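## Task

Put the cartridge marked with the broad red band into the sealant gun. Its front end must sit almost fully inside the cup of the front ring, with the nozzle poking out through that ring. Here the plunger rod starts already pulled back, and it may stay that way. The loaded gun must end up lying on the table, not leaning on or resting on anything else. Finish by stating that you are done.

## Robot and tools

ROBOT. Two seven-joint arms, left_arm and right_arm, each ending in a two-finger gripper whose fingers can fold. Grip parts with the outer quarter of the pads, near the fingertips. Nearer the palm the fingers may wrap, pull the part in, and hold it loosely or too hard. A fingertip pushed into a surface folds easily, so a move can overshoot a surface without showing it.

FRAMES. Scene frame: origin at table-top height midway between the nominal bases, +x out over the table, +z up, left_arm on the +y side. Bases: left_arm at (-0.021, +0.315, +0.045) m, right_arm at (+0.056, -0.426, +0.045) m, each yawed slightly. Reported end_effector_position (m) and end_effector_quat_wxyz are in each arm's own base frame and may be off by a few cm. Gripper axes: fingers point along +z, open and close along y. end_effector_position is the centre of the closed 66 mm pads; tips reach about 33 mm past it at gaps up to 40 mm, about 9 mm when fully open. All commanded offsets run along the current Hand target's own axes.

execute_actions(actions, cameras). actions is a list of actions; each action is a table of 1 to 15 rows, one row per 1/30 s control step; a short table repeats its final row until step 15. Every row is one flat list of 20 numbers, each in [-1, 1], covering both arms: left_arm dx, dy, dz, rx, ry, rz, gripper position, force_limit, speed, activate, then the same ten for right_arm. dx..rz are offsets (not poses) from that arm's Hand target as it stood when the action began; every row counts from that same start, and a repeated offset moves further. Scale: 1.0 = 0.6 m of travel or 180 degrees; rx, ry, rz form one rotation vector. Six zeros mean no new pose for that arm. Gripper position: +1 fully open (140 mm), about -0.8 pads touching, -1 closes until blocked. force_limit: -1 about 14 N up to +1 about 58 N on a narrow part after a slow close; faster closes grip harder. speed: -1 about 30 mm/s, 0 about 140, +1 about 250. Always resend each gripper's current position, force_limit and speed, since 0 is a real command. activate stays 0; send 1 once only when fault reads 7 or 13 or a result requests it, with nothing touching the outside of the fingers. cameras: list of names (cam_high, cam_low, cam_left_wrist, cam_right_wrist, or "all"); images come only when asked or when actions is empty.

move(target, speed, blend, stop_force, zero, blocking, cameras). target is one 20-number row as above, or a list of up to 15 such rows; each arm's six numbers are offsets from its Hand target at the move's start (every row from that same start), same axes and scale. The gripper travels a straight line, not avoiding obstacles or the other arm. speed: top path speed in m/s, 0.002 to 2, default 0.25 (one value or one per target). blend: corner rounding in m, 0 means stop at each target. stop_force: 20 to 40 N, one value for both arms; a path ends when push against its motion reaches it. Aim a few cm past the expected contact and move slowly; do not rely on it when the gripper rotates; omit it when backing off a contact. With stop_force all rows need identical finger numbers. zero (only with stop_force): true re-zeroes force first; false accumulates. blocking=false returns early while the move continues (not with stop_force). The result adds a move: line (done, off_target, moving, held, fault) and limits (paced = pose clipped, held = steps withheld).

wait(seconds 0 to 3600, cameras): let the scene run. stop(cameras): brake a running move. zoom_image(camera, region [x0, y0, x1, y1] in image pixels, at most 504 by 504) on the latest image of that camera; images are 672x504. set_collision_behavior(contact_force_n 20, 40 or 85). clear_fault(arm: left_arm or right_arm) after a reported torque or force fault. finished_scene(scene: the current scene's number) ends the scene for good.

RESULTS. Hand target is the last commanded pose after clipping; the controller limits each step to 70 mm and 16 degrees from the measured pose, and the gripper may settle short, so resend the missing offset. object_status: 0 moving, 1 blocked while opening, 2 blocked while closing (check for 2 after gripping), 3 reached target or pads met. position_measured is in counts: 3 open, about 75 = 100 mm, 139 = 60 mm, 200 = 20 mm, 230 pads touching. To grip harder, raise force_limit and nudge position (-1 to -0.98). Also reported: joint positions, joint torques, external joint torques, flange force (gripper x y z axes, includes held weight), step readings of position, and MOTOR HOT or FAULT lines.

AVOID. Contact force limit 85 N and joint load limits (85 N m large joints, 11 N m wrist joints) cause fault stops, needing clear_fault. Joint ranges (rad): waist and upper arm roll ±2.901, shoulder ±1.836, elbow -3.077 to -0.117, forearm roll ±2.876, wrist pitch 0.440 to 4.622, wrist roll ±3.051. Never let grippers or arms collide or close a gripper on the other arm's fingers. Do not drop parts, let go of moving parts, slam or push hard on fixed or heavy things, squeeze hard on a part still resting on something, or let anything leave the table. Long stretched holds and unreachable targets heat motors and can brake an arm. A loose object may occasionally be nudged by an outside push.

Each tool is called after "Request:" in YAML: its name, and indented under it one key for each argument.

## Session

Request:
execute_actions:
  actions: []

Scene clock: 0.00 s.
left_arm: end_effector_position=(+0.5396, +0.0285, +0.1826) position_measured=3 object_status=3 fault=0 end_effector_quat_wxyz=(-0.153, +0.195, +0.906, +0.343) | right_arm: end_effector_position=(+0.2024, +0.1735, +0.0742) position_measured=3 object_status=3 fault=0 end_effector_quat_wxyz=(-0.362, -0.530, +0.741, -0.196)
Joint positions: left_arm=[-0.182 0.32 -0.131 -1.865 0.694 1.688 1.417] | right_arm=[0.822 0.232 0.076 -2.314 -0.179 1.704 1.336]
Joint velocities: within noise
Joint torques (N m): no reading
External joint torques (N m): no reading
Flange force (N): no reading
Hand target: left_arm +0.5396, +0.0285, +0.1826; -0.153, +0.195, +0.906, +0.343 | right_arm +0.2024, +0.1735, +0.0742; -0.362, -0.530, +0.741, -0.196
Tool commands: left_gripper/position=+1.0 left_gripper/force_limit=+1.0 left_gripper/speed=+1.0 left_gripper/activate=+0.0 right_gripper/position=+1.0 right_gripper/force_limit=+1.0 right_gripper/speed=+1.0 right_gripper/activate=+0.0

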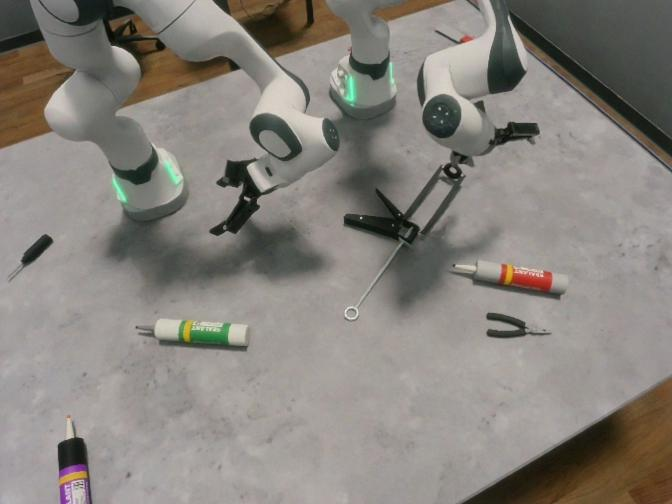

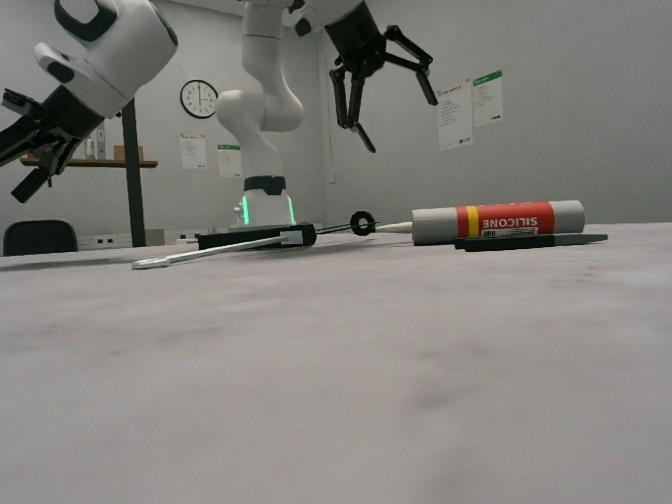

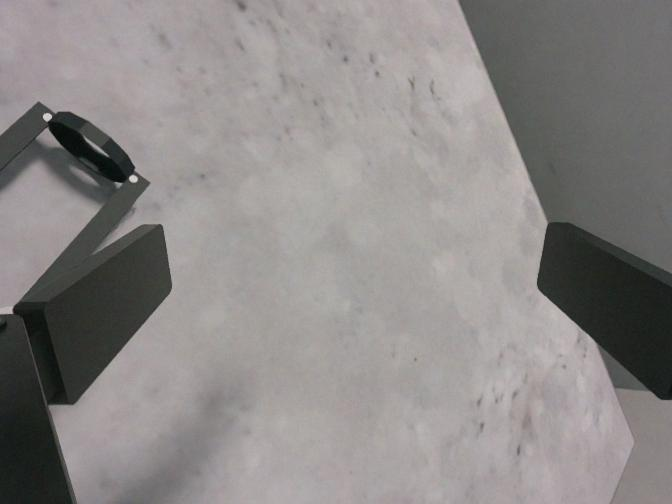

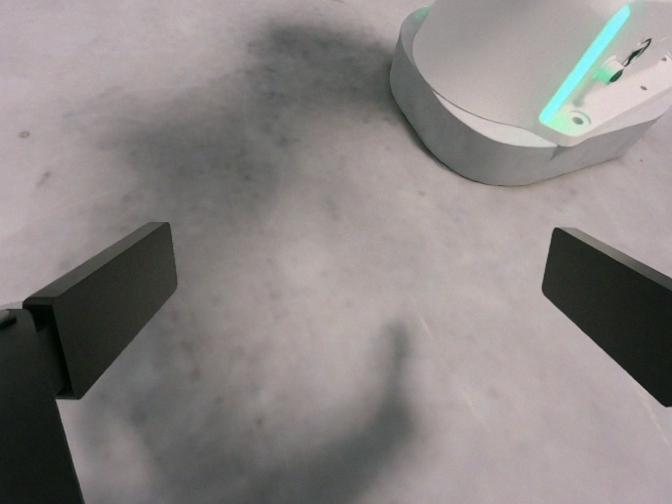

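Request:
move:
  target: [0.179,-0.0485,-0.208,0.2255,-0.1005,-0.128,0.4,0,0,0,0,0,0,0,0,0,1,1,1,0]
  speed: 0.25
  cameras: ["cam_high","cam_left_wrist"]

Scene clock: 43.93 s.
left_arm: end_effector_position=(+0.4495, -0.0491, +0.2994) position_measured=78 object_status=3 fault=0 end_effector_quat_wxyz=(-0.002, -0.002, +1.000, +0.002) | right_arm: end_effector_position=(+0.2024, +0.1735, +0.0742) position_measured=3 object_status=3 fault=0 end_effector_quat_wxyz=(-0.362, -0.530, +0.741, -0.196)
Joint positions: left_arm=[-0.082 -0.332 -0.025 -2.217 -0.006 1.88 1.463] | right_arm=[0.822 0.232 0.076 -2.314 -0.179 1.704 1.336]
Joint velocities: left_arm=[0 -0.001 -0.001 -0.001 -0.001 0.004 0.004] | right_arm=[within noise]
Joint torques (N m): left_arm=[-0.55 -22.44 0.89 24.25 0.41 2.52 0.13] | right_arm=[-0.76 -33.71 0.97 15.93 0.3 -0.3 -0.1]
External joint torques (N m): left_arm=[-0.59 -1.61 0.9 -0.46 -0.37 0.09 0.13] | right_arm=[-0.71 -1.82 0.41 -0.59 0.04 -0.02 -0.13]
Flange force (N): left_arm=[6.2 1.5 0.8] | right_arm=[7.1 1.8 2.0]
Hand target: left_arm +0.4500, -0.0498, +0.3000; -0.001, +0.001, +1.000, +0.000 | right_arm +0.2024, +0.1735, +0.0742; -0.362, -0.530, +0.741, -0.196
Off the commanded pose: left_arm 0.001 m, 0 deg | right_arm 0.000 m, 0 deg.
move: done

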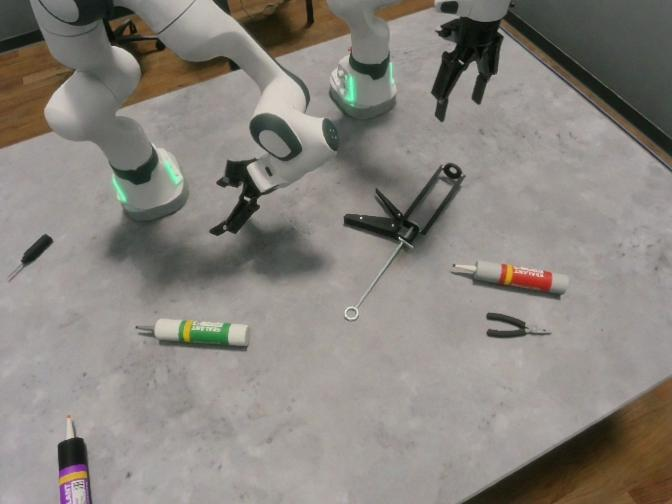

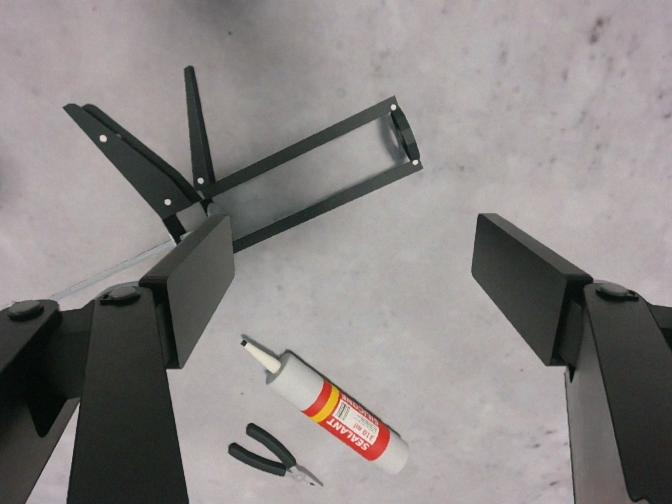

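Request:
move:
  target:
    - [0,0,0,0,0,-0.633,0.4,0,0,0,0.099,0.0124,-0.088,0,0,0,0.0,0,0,0]
    - [-0.417,-0.083,0.167,0,0,0.733,0.4,0,0,0,-0.198,-0.4407,-0.502,0.1448,-0.2372,-0.2528,0.0,0,0,0]
  speed: 0.35
  blend: 0.02
  cameras: ["all"]

Scene clock: 92.83 s.
left_arm: end_effector_position=(+0.7008, -0.0996, +0.2010) position_measured=78 object_status=3 fault=0 end_effector_quat_wxyz=(+0.000, +0.915, +0.403, +0.002) | right_arm: end_effector_position=(+0.5675, +0.3585, +0.1603) position_measured=129 object_status=3 fault=0 end_effector_quat_wxyz=(-0.001, +0.863, -0.506, +0.000)
Joint positions: left_arm=[0.184 0.56 -0.437 -1.375 0.24 1.886 -2.669] | right_arm=[0.418 0.429 0.172 -1.637 -0.081 2.062 0.101]
Joint velocities: left_arm=[0 0 0 0 0 0 -0.006] | right_arm=[within noise]
Joint torques (N m): left_arm=[-0.71 -49.42 -5.21 24.55 0.55 2.08 -0.21] | right_arm=[-1.06 -46.77 3.18 23.96 0.54 2.39 -0.39]
External joint torques (N m): left_arm=[-1.01 -1.49 0.9 0.21 -0.38 -0.5 -0.21] | right_arm=[-1.09 -1.61 0.49 -0.19 -0.11 -0.17 -0.38]
Flange force (N): left_arm=[-1.8 -0.6 -2.3] | right_arm=[2.0 6.3 -1.7]
Hand target: left_arm +0.7000, -0.0999, +0.1996; +0.000, +0.914, +0.407, -0.001 | right_arm +0.5676, +0.3579, +0.1601; +0.000, +0.865, -0.502, +0.000
Off the commanded pose: left_arm 0.002 m, 1 deg | right_arm 0.001 m, 0 deg.
move: done; limits=paced

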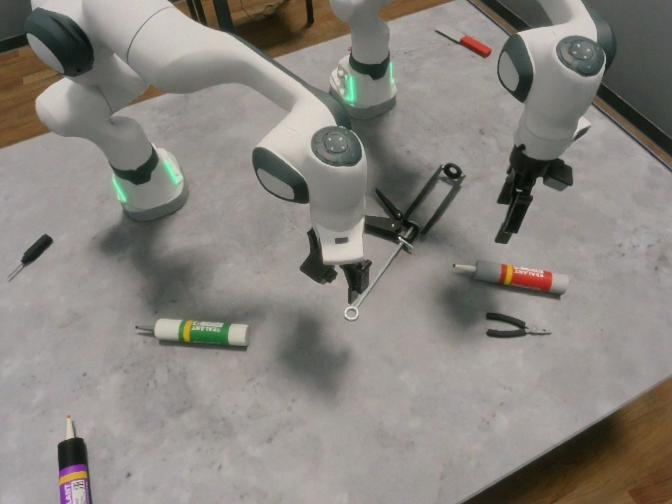

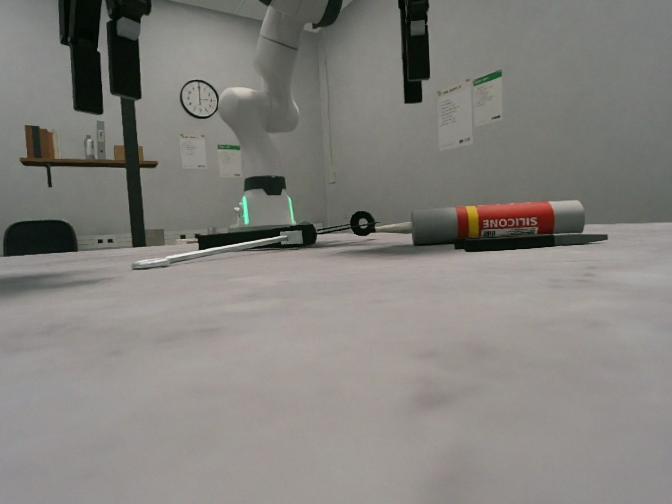

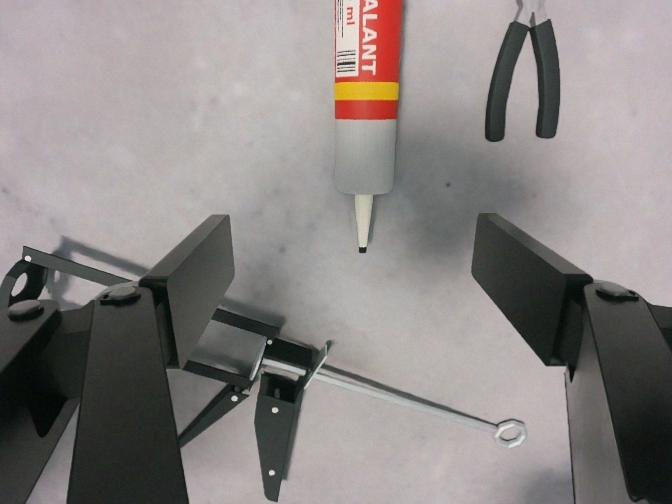

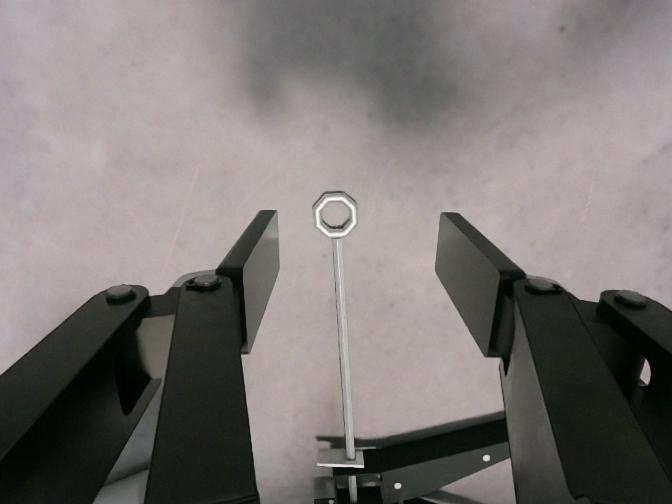

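Request:
move:
  target:
    - [0.1583,0.0228,0.17,0,0,0,0.4,0,-1,0,-0.052,-0.0172,0.18,0,0,-0.019,0.0,0,-1,0]
    - [0.1583,0.0228,0.3043,0,0,0,0.4,0,-1,0,-0.052,-0.0172,0.2655,0,0,-0.019,0.0,0,-1,0]
  speed: [0.25,0.12]
  blend: 0.01
  cameras: ["all"]

Scene clock: 117.03 s.
left_arm: end_effector_position=(+0.7720, -0.0381, +0.0161) position_measured=78 object_status=3 fault=0 end_effector_quat_wxyz=(+0.000, +0.912, +0.409, -0.003) | right_arm: end_effector_position=(+0.5594, +0.3887, -0.0005) position_measured=129 object_status=3 fault=0 end_effector_quat_wxyz=(+0.003, +0.881, -0.474, -0.002)
Joint positions: left_arm=[0.166 1.015 -0.363 -1.065 0.339 2.021 -2.6] | right_arm=[0.471 0.685 0.157 -1.663 -0.136 2.332 0.104]
Joint velocities: left_arm=[0 0 0 0 0.001 0.005 -0.001] | right_arm=[0.002 0 -0.003 0 0.001 0.004 0]
Joint torques (N m): left_arm=[-0.5 -59.55 -6.29 23.53 1.17 2.62 0.1] | right_arm=[0.09 -51.54 3.39 21.61 0.54 2.75 0.15]
External joint torques (N m): left_arm=[-0.53 -2.18 0.76 0.12 0.31 0.05 0.1] | right_arm=[0.13 -1.98 -0.4 -0.33 0.01 0.19 0.15]
Flange force (N): left_arm=[-5.6 -6.3 -2.6] | right_arm=[-0.1 7.5 -3.0]
Hand target: left_arm +0.7735, -0.0385, +0.0169; +0.000, +0.914, +0.407, -0.001 | right_arm +0.5611, +0.3900, +0.0008; +0.000, +0.879, -0.476, +0.000
Off the commanded pose: left_arm 0.002 m, 0 deg | right_arm 0.003 m, 0 deg.
move: done

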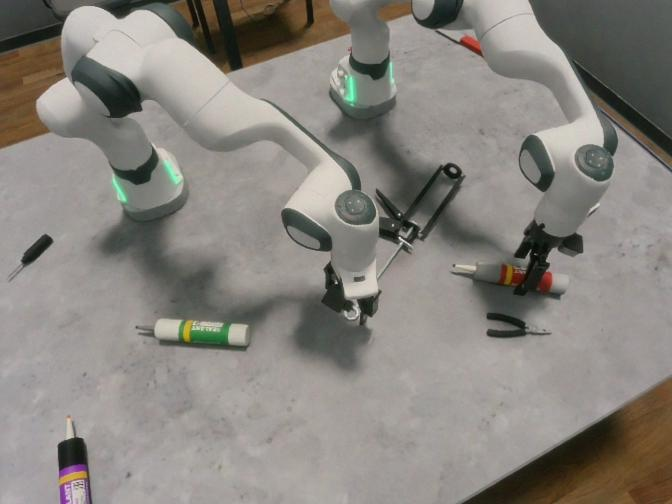

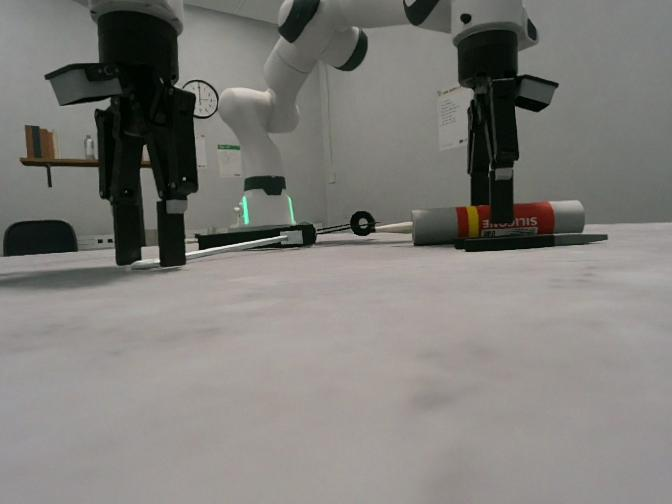

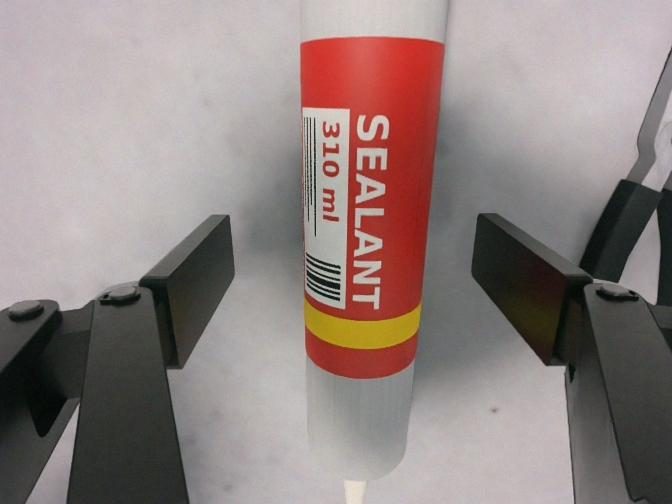

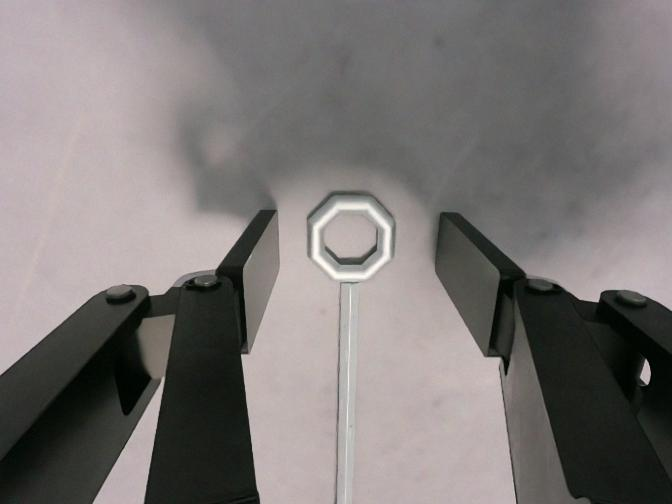

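Request:
execute_actions:
  actions:
    - [[0,0,0,0,0,0,-1,0,-1,0,0,0,0,0,0,0,-1,0,-1,0]]
    - [[0,0,0,0,0,0,-1,0,-1,0,0,0,0,0,0,0,-1,0,-1,0]]
    - [[0,0,0,0,0,0,-1,0,-1,0,0,0,0,0,0,0,-1,0,-1,0]]
    - [[0,0,0,0,0,0,-1,0,-1,0,0,0,0,0,0,0,-1,0,-1,0]]

Request:
wait:
  seconds: 1
  cameras: ["all"]

Scene clock: 125.97 s.
left_arm: end_effector_position=(+0.7727, -0.0381, +0.0165) position_measured=160 object_status=0 fault=0 end_effector_quat_wxyz=(+0.000, +0.912, +0.409, -0.002) | right_arm: end_effector_position=(+0.5611, +0.3897, +0.0009) position_measured=178 object_status=2 fault=0 end_effector_quat_wxyz=(+0.000, +0.881, -0.474, +0.000)
Joint positions: left_arm=[0.165 1.015 -0.363 -1.065 0.34 2.022 -2.6] | right_arm=[0.472 0.684 0.156 -1.662 -0.136 2.335 0.104]
Joint torques (N m): left_arm=[-0.33 -58.85 -5.92 23.2 1.11 2.55 0.11] | right_arm=[-0.29 -50.99 3.41 20.63 0.6 2.47 0.09]
External joint torques (N m): left_arm=[-0.12 -1.5 1.24 -0.15 0.26 -0.02 0.11] | right_arm=[-0.14 -1.76 -0.25 -1.13 0.07 -0.07 0.09]
External joint torques at the end of the 1st action: left_arm=[0 -2.15 1.03 0.16 0.31 0.05 0.1] | right_arm=[-0.05 -2.15 -0.19 -0.57 0.06 0.1 0.1]
External joint torques at the end of the 2nd action: left_arm=[-0.52 -2.36 0.69 0.22 0.29 0.06 0.09] | right_arm=[-0.36 -1.82 -0.28 -1.15 0.03 -0.18 0.14]
External joint torques at the end of the 3rd action: left_arm=[-0.54 -2.03 0.82 -0.05 0.27 -0.01 0.08] | right_arm=[-0.49 -1.66 -0.49 -1.22 0.04 -0.07 0.1]
Flange force (N): left_arm=[-4.8 -6.2 -1.7] | right_arm=[0.4 10.5 -3.3]
Flange force at the end of the 1st action (N): left_arm=[-5.3 -6.9 -2.6] | right_arm=[0.2 9.1 -3.6]
Flange force at the end of the 2nd action (N): left_arm=[-5.6 -6.2 -2.9] | right_arm=[0.6 10.5 -3.6]
Flange force at the end of the 3rd action (N): left_arm=[-5.9 -6.7 -2.5] | right_arm=[0.9 10.7 -3.1]
Hand target: left_arm +0.7735, -0.0385, +0.0169; +0.000, +0.914, +0.407, -0.001 | right_arm +0.5611, +0.3900, +0.0008; +0.000, +0.879, -0.476, +0.000
Off the commanded pose: left_arm 0.001 m, 0 deg | right_arm 0.000 m, 0 deg.
Step readings (end_effector_position of left_arm | right_arm; steps 1 to 15: 1st action; 16 to 30: 2nd action; 31 to 45: 3rd action; 46 to 60: 4th action):
0: (+0.7723, -0.0381, +0.0162) | (+0.5595, +0.3888, -0.0005)
1: (+0.7723, -0.0381, +0.0162) | (+0.5595, +0.3888, -0.0005)
2: (+0.7723, -0.0381, +0.0162) | (+0.5595, +0.3887, -0.0005)
4: (+0.7723, -0.0381, +0.0162) | (+0.5596, +0.3887, -0.0005)
8: (+0.7723, -0.0381, +0.0162) | (+0.5596, +0.3887, -0.0005)
15: (+0.7723, -0.0381, +0.0162) | (+0.5599, +0.3889, -0.0003)
16: (+0.7723, -0.0381, +0.0162) | (+0.5600, +0.3890, -0.0002)
17: (+0.7723, -0.0381, +0.0162) | (+0.5601, +0.3891, -0.0001)
19: (+0.7723, -0.0381, +0.0162) | (+0.5603, +0.3892, +0.0000)
23: (+0.7723, -0.0381, +0.0162) | (+0.5606, +0.3894, +0.0004)
30: (+0.7723, -0.0381, +0.0162) | (+0.5611, +0.3897, +0.0008)
31: (+0.7723, -0.0381, +0.0162) | (+0.5611, +0.3897, +0.0008)
32: (+0.7723, -0.0381, +0.0162) | (+0.5611, +0.3897, +0.0008)
34: (+0.7723, -0.0381, +0.0162) | (+0.5611, +0.3897, +0.0008)
38: (+0.7723, -0.0381, +0.0162) | (+0.5611, +0.3897, +0.0009)
45: (+0.7724, -0.0382, +0.0163) | (+0.5611, +0.3897, +0.0009)
46: (+0.7724, -0.0382, +0.0163) | (+0.5611, +0.3897, +0.0009)
47: (+0.7724, -0.0382, +0.0163) | (+0.5611, +0.3897, +0.0009)
49: (+0.7724, -0.0381, +0.0163) | (+0.5611, +0.3897, +0.0009)
53: (+0.7726, -0.0382, +0.0163) | (+0.5611, +0.3897, +0.0009)
60: (+0.7726, -0.0381, +0.0164) | (+0.5611, +0.3897, +0.0009)

Scene clock: 126.97 s.
left_arm: end_effector_position=(+0.7727, -0.0381, +0.0165) position_measured=160 object_status=2 fault=0 end_effector_quat_wxyz=(+0.000, +0.912, +0.409, -0.002) | right_arm: end_effector_position=(+0.5611, +0.3897, +0.0009) position_measured=178 object_status=2 fault=0 end_effector_quat_wxyz=(+0.000, +0.881, -0.474, +0.000)
Joint positions: left_arm=[0.165 1.015 -0.363 -1.065 0.34 2.022 -2.6] | right_arm=[0.472 0.684 0.156 -1.662 -0.136 2.335 0.104]
Joint torques (N m): left_arm=[-0.35 -58.88 -5.95 23.18 1.1 2.55 0.08] | right_arm=[-0.28 -51.03 3.45 20.67 0.57 2.49 0.13]
External joint torques (N m): left_arm=[-0.62 -1.28 1 -0.39 0.23 -0.04 0.08] | right_arm=[-0.26 -1.6 -0.31 -1.23 0.04 -0.08 0.13]
Flange force (N): left_arm=[-5.5 -5.9 -1.4] | right_arm=[0.5 10.5 -3.0]
Hand target: left_arm +0.7735, -0.0385, +0.0169; +0.000, +0.914, +0.407, -0.001 | right_arm +0.5611, +0.3900, +0.0008; +0.000, +0.879, -0.476, +0.000
Tool commands: left_gripper/position=-1.0 left_gripper/force_limit=+0.0 left_gripper/speed=-1.0 left_gripper/activate=+0.0 right_gripper/position=-1.0 right_gripper/force_limit=+0.0 right_gripper/speed=-1.0 right_gripper/activate=+0.0
Off the commanded pose: left_arm 0.001 m, 0 deg | right_arm 0.000 m, 0 deg.
wait: 1.00 s; at rest by 0.17 s

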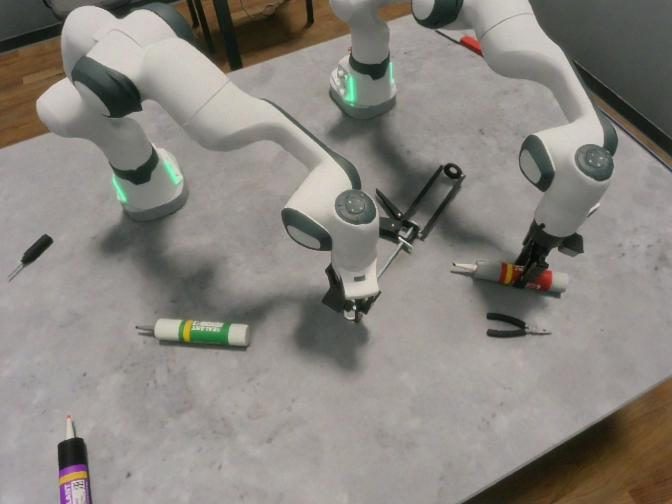

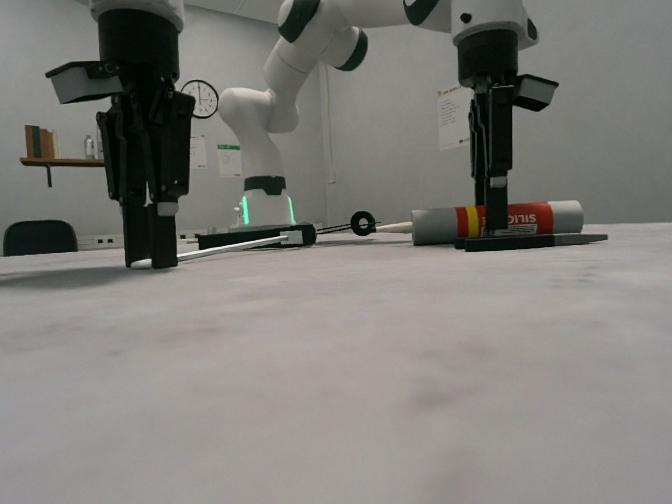

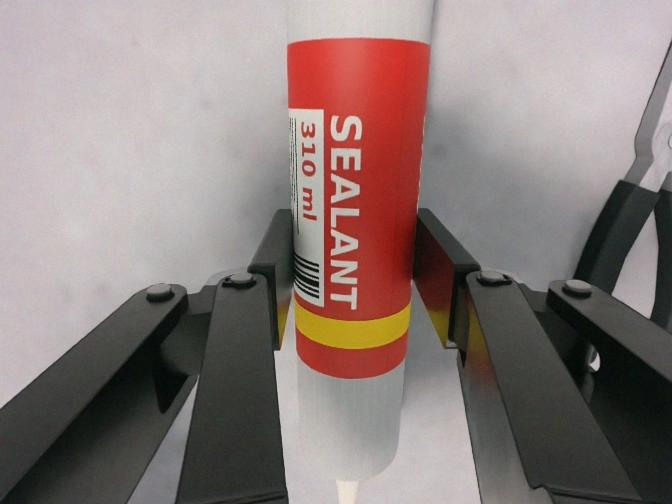

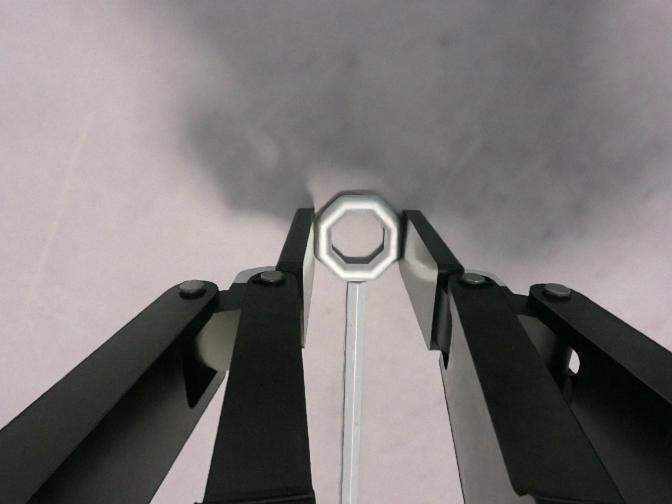

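Request:
move:
  target:
    - [0,0,-0.238,0,0,0,-1,0,-1,0,0,0,0,0,0,0,-1,0,-1,0]
    - [-0.4587,-0.145,-0.238,0,0,0.625,-1,0,-1,0,0,0,0,0,0,0,-1,0,-1,0]
  speed: [0.1,0.22]
  blend: 0.02
  cameras: ["all"]

Scene clock: 149.73 s.
left_arm: end_effector_position=(+0.5242, -0.1840, +0.1589) position_measured=160 object_status=2 fault=0 end_effector_quat_wxyz=(+0.001, +0.848, -0.530, -0.002) | right_arm: end_effector_position=(+0.5611, +0.3897, +0.0009) position_measured=178 object_status=2 fault=0 end_effector_quat_wxyz=(+0.000, +0.881, -0.474, +0.000)
Joint positions: left_arm=[0.988 0.499 -1.436 -2.087 0.573 2.079 -1.19] | right_arm=[0.472 0.684 0.156 -1.662 -0.136 2.335 0.104]
Joint velocities: left_arm=[0.001 0 0 -0.001 0 0 0.006] | right_arm=[within noise]
Joint torques (N m): left_arm=[0.59 -18.75 -15.55 21.89 1 2.51 0.09] | right_arm=[-0.28 -51.02 3.45 20.7 0.57 2.51 0.08]
External joint torques (N m): left_arm=[0.6 -0.66 -0.3 0.84 0.28 -0.13 0.09] | right_arm=[-0.31 -1.65 -0.35 -1.17 0.03 -0.06 0.08]
Flange force (N): left_arm=[-2.4 0.6 -3.2] | right_arm=[0.6 10.4 -3.1]
Hand target: left_arm +0.5249, -0.1848, +0.1600; +0.000, +0.846, -0.534, +0.000 | right_arm +0.5611, +0.3900, +0.0008; +0.000, +0.879, -0.476, +0.000
Off the commanded pose: left_arm 0.001 m, 1 deg | right_arm 0.000 m, 0 deg.
move: done

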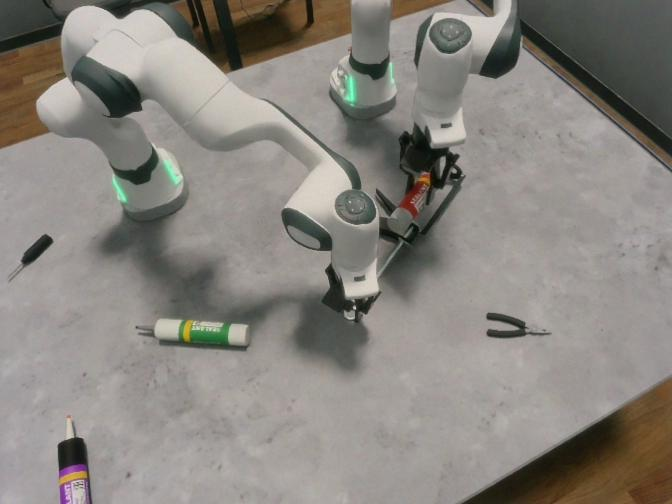

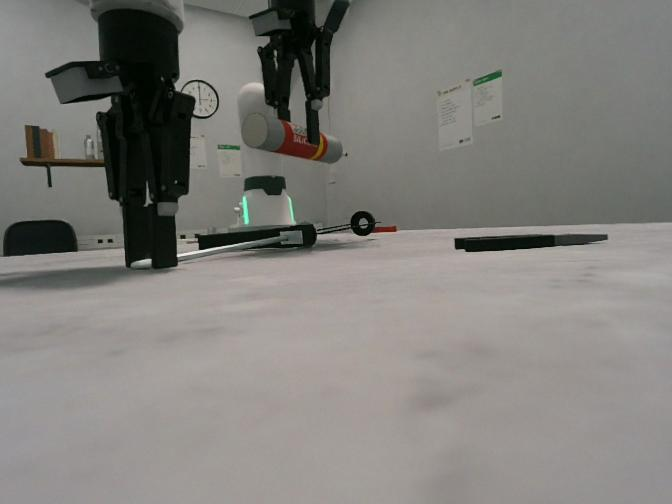

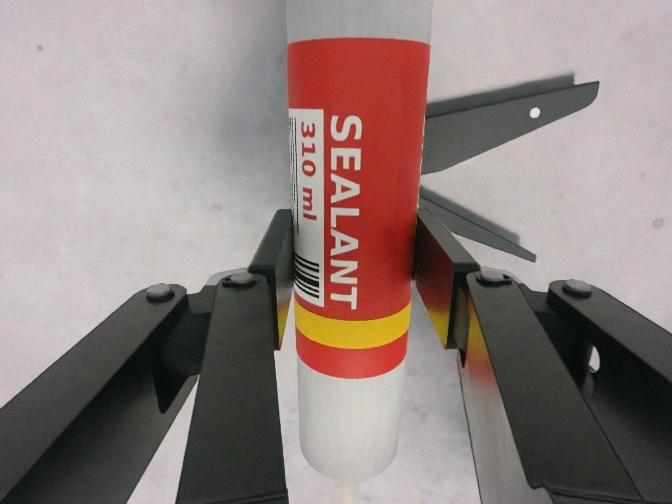

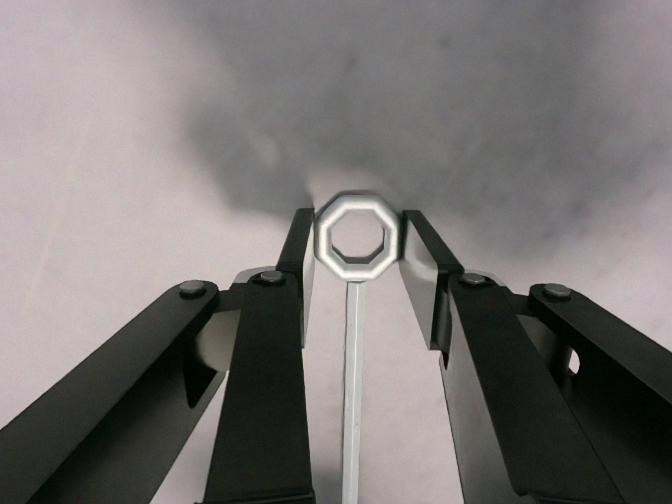

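Request:
move:
  target: [0,-0.117,0,0,0,0,-1,0,-1,0,0,0,0,0,0,0,-1,0,-1,0]
  speed: 0.15
  cameras: ["cam_left_wrist"]

Request:
zoom_image:
  camera: "cam_left_wrist"
  region: [350, 0, 602, 252]

Request:
zoom_image:
  camera: "cam_left_wrist"
  region: [350, 252, 602, 504]

Scene clock: 161.50 s.
left_arm: end_effector_position=(+0.5868, -0.1538, +0.1585) position_measured=160 object_status=2 fault=0 end_effector_quat_wxyz=(+0.001, +0.848, -0.530, -0.002) | right_arm: end_effector_position=(+0.5611, +0.3897, +0.0009) position_measured=178 object_status=2 fault=0 end_effector_quat_wxyz=(+0.000, +0.881, -0.474, +0.000)
Joint positions: left_arm=[0.833 0.61 -1.262 -1.884 0.641 1.998 -1.123] | right_arm=[0.472 0.684 0.156 -1.662 -0.136 2.335 0.104]
Joint velocities: left_arm=[0 -0.001 -0.001 -0.001 0.001 -0.003 0.005] | right_arm=[within noise]
Joint torques (N m): left_arm=[-0.58 -29.44 -17.88 22.03 1.01 2.42 0.16] | right_arm=[-0.27 -51.08 3.47 20.7 0.58 2.48 0.13]
External joint torques (N m): left_arm=[-0.68 -1.41 -0.04 1.48 0.25 -0.24 0.17] | right_arm=[-0.25 -1.52 -0.31 -1.27 0.05 -0.1 0.13]
Flange force (N): left_arm=[4.9 -4.3 -2.6] | right_arm=[0.5 10.4 -2.9]
Hand target: left_arm +0.5882, -0.1546, +0.1599; +0.000, +0.846, -0.534, +0.000 | right_arm +0.5611, +0.3900, +0.0008; +0.000, +0.879, -0.476, +0.000
Off the commanded pose: left_arm 0.002 m, 1 deg | right_arm 0.000 m, 0 deg.
move: done

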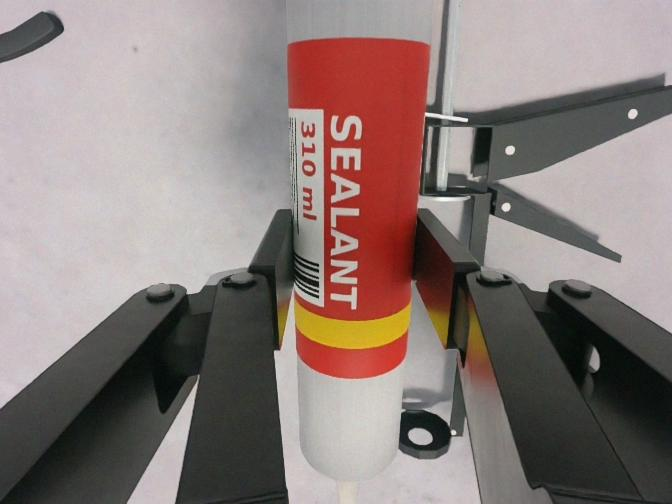

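Scaled by 2.000 from the camera's image (finer frame: 960x720).

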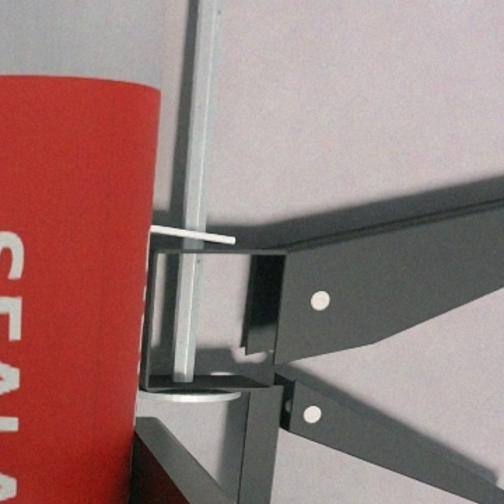

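Scaled by 2.000 from the camera's image (finer frame: 960x720).

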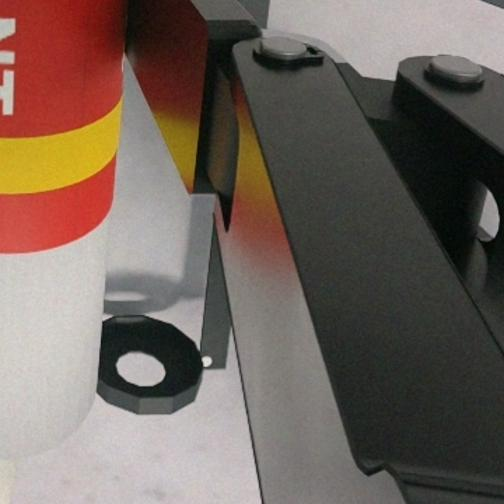

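Request:
move:
  target: [-0.0967,0.1167,0.0665,0,0.0833,0,-1,0,-1,0,0,0,0,0,0,0,-1,0,-1,0]
  speed: 0.15
  cameras: ["all"]

Request:
zoom_image:
  camera: "cam_low"
  region: [190, 140, 430, 270]

Request:
zoom_image:
  camera: "cam_high"
  region: [370, 130, 490, 250]

Scene clock: 226.37 s.
left_arm: end_effector_position=(+0.4976, -0.1301, +0.1178) position_measured=160 object_status=2 fault=0 end_effector_quat_wxyz=(+0.070, +0.839, -0.529, +0.105) | right_arm: end_effector_position=(+0.5611, +0.3897, +0.0009) position_measured=178 object_status=2 fault=0 end_effector_quat_wxyz=(+0.000, +0.881, -0.474, +0.000)
Joint positions: left_arm=[1.47 0.678 -1.621 -2.431 0.724 2.406 -1.106] | right_arm=[0.472 0.684 0.156 -1.662 -0.136 2.335 0.104]
Joint velocities: left_arm=[0 0 0 0.001 0 0.004 0] | right_arm=[within noise]
Joint torques (N m): left_arm=[-0.01 -12.01 -18.16 17.94 0.89 3.82 -0.08] | right_arm=[-0.32 -51.05 3.43 20.79 0.59 2.48 0.08]
External joint torques (N m): left_arm=[-0.04 -0.09 0.19 0.68 0.19 0.67 -0.09] | right_arm=[-0.26 -1.71 -0.3 -1.03 0.05 -0.07 0.08]
Flange force (N): left_arm=[1.4 -1.8 2.8] | right_arm=[0.5 9.8 -3.2]
Hand target: left_arm +0.5000, -0.1324, +0.1201; +0.070, +0.839, -0.529, +0.110 | right_arm +0.5611, +0.3900, +0.0008; +0.000, +0.879, -0.476, +0.000
Off the commanded pose: left_arm 0.004 m, 1 deg | right_arm 0.000 m, 0 deg.
move: off_target (left_arm)

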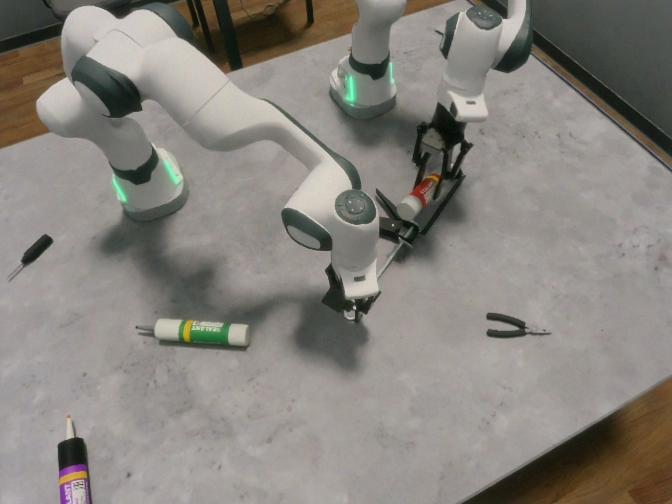

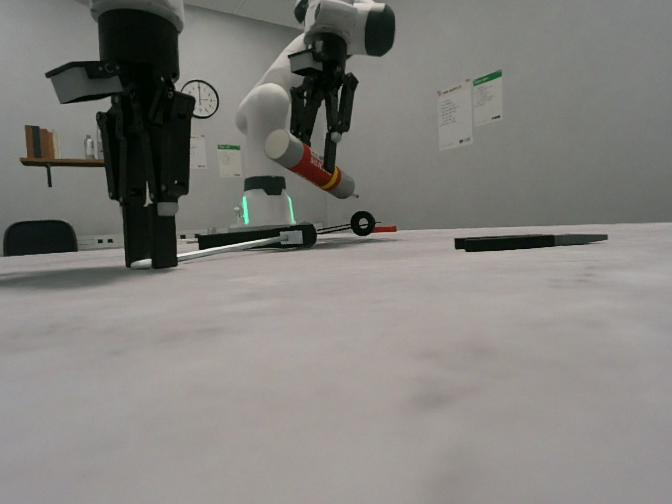

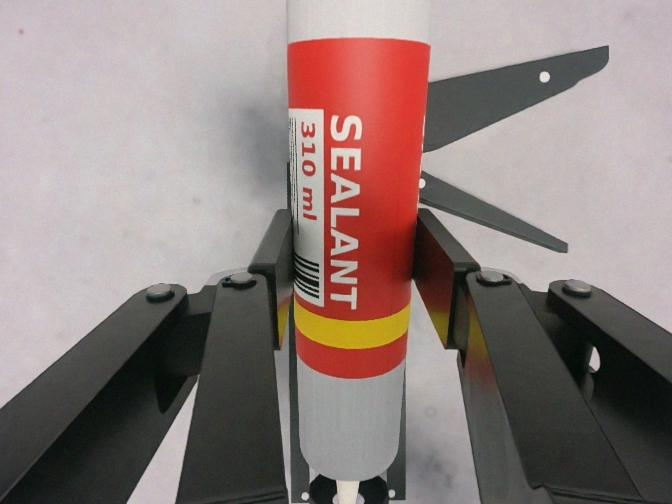

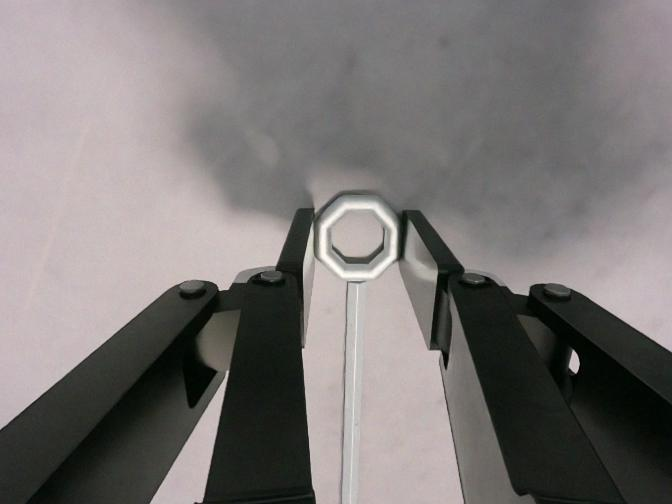

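Scaled by 2.100 from the camera's image (finer frame: 960x720).

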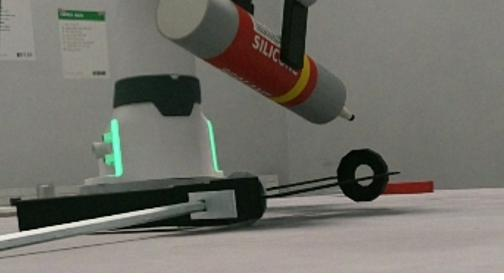

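Scaled by 4.200 from the camera's image (finer frame: 960x720).

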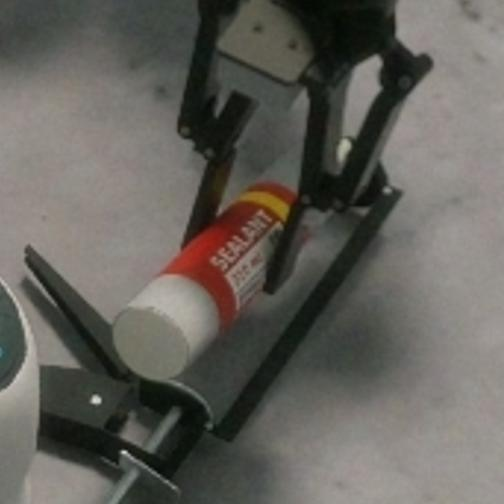

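Request:
move:
  target: [-0.0224,0,0.0837,0,0,0,-1,0,-1,0,0,0,0,0,0,0,-1,0,-1,0]
  speed: 0.06
  cameras: ["cam_low","cam_high","cam_left_wrist"]

Request:
zoom_image:
  camera: "cam_low"
  region: [250, 170, 410, 260]

Request:
zoom_image:
  camera: "cam_left_wrist"
  region: [250, 404, 450, 504]

Scene clock: 237.27 s.
left_arm: end_effector_position=(+0.4970, -0.1313, +0.0664) position_measured=160 object_status=2 fault=0 end_effector_quat_wxyz=(+0.071, +0.838, -0.531, +0.106) | right_arm: end_effector_position=(+0.5611, +0.3897, +0.0009) position_measured=178 object_status=2 fault=0 end_effector_quat_wxyz=(+0.000, +0.881, -0.474, +0.000)
Joint positions: left_arm=[1.33 0.668 -1.421 -2.448 0.804 2.531 -1.132] | right_arm=[0.472 0.684 0.156 -1.662 -0.136 2.335 0.104]
Joint velocities: left_arm=[-0.001 0 0 0 0.001 0.005 -0.004] | right_arm=[within noise]
Joint torques (N m): left_arm=[-0.65 -17.12 -17.29 16.4 0.93 3.77 -0.25] | right_arm=[-0.38 -51.06 3.49 20.61 0.59 2.49 0.1]
External joint torques (N m): left_arm=[-0.67 -1.13 0.6 0.88 0.23 0.62 -0.26] | right_arm=[-0.31 -1.63 -0.25 -1.26 0.06 -0.07 0.1]
Flange force (N): left_arm=[4.0 -2.7 7.9] | right_arm=[0.6 10.8 -3.1]
Hand target: left_arm +0.5000, -0.1324, +0.0681; +0.070, +0.839, -0.529, +0.110 | right_arm +0.5611, +0.3900, +0.0008; +0.000, +0.879, -0.476, +0.000
Off the commanded pose: left_arm 0.004 m, 1 deg | right_arm 0.000 m, 0 deg.
move: off_target (left_arm)
Images, in order (width x height): cam_high 672x504, cam_low 672x504, cam_left_wrist 672x504.

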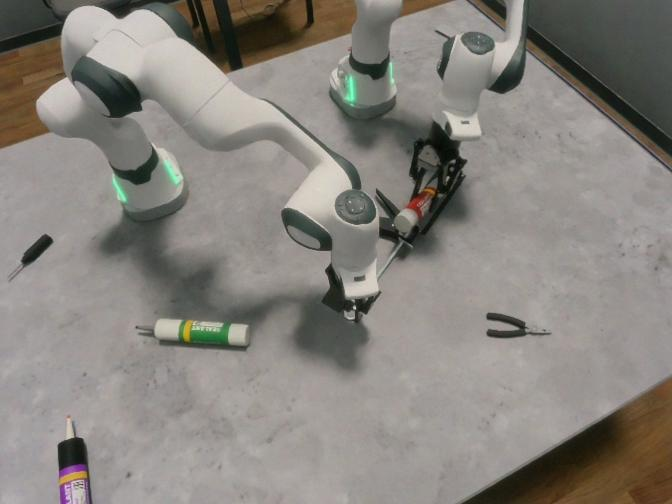

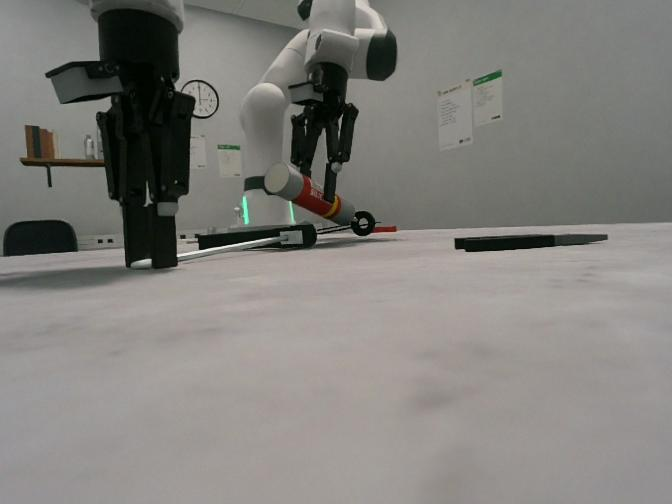

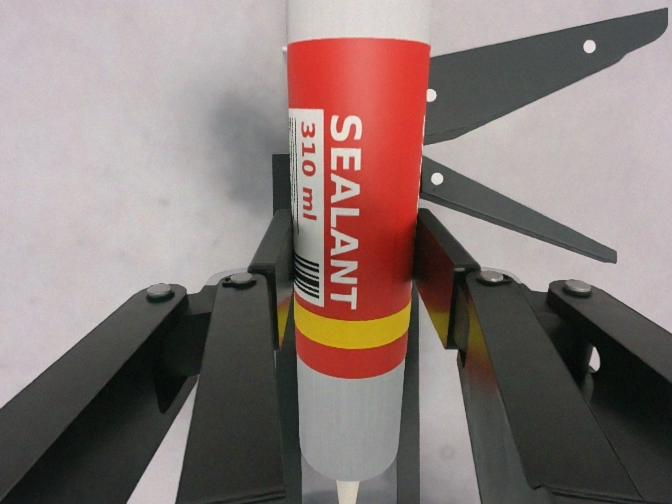

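Scaled by 3.150 from the camera's image (finer frame: 960x720).

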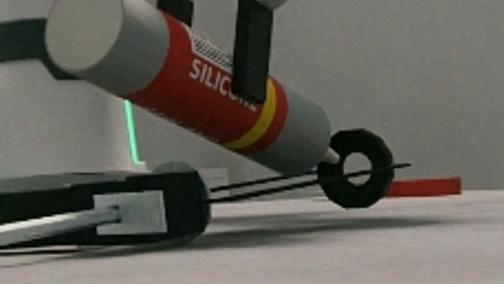

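Scaled by 2.520 from the camera's image (finer frame: 960x720).

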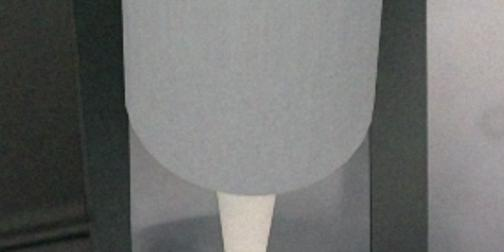

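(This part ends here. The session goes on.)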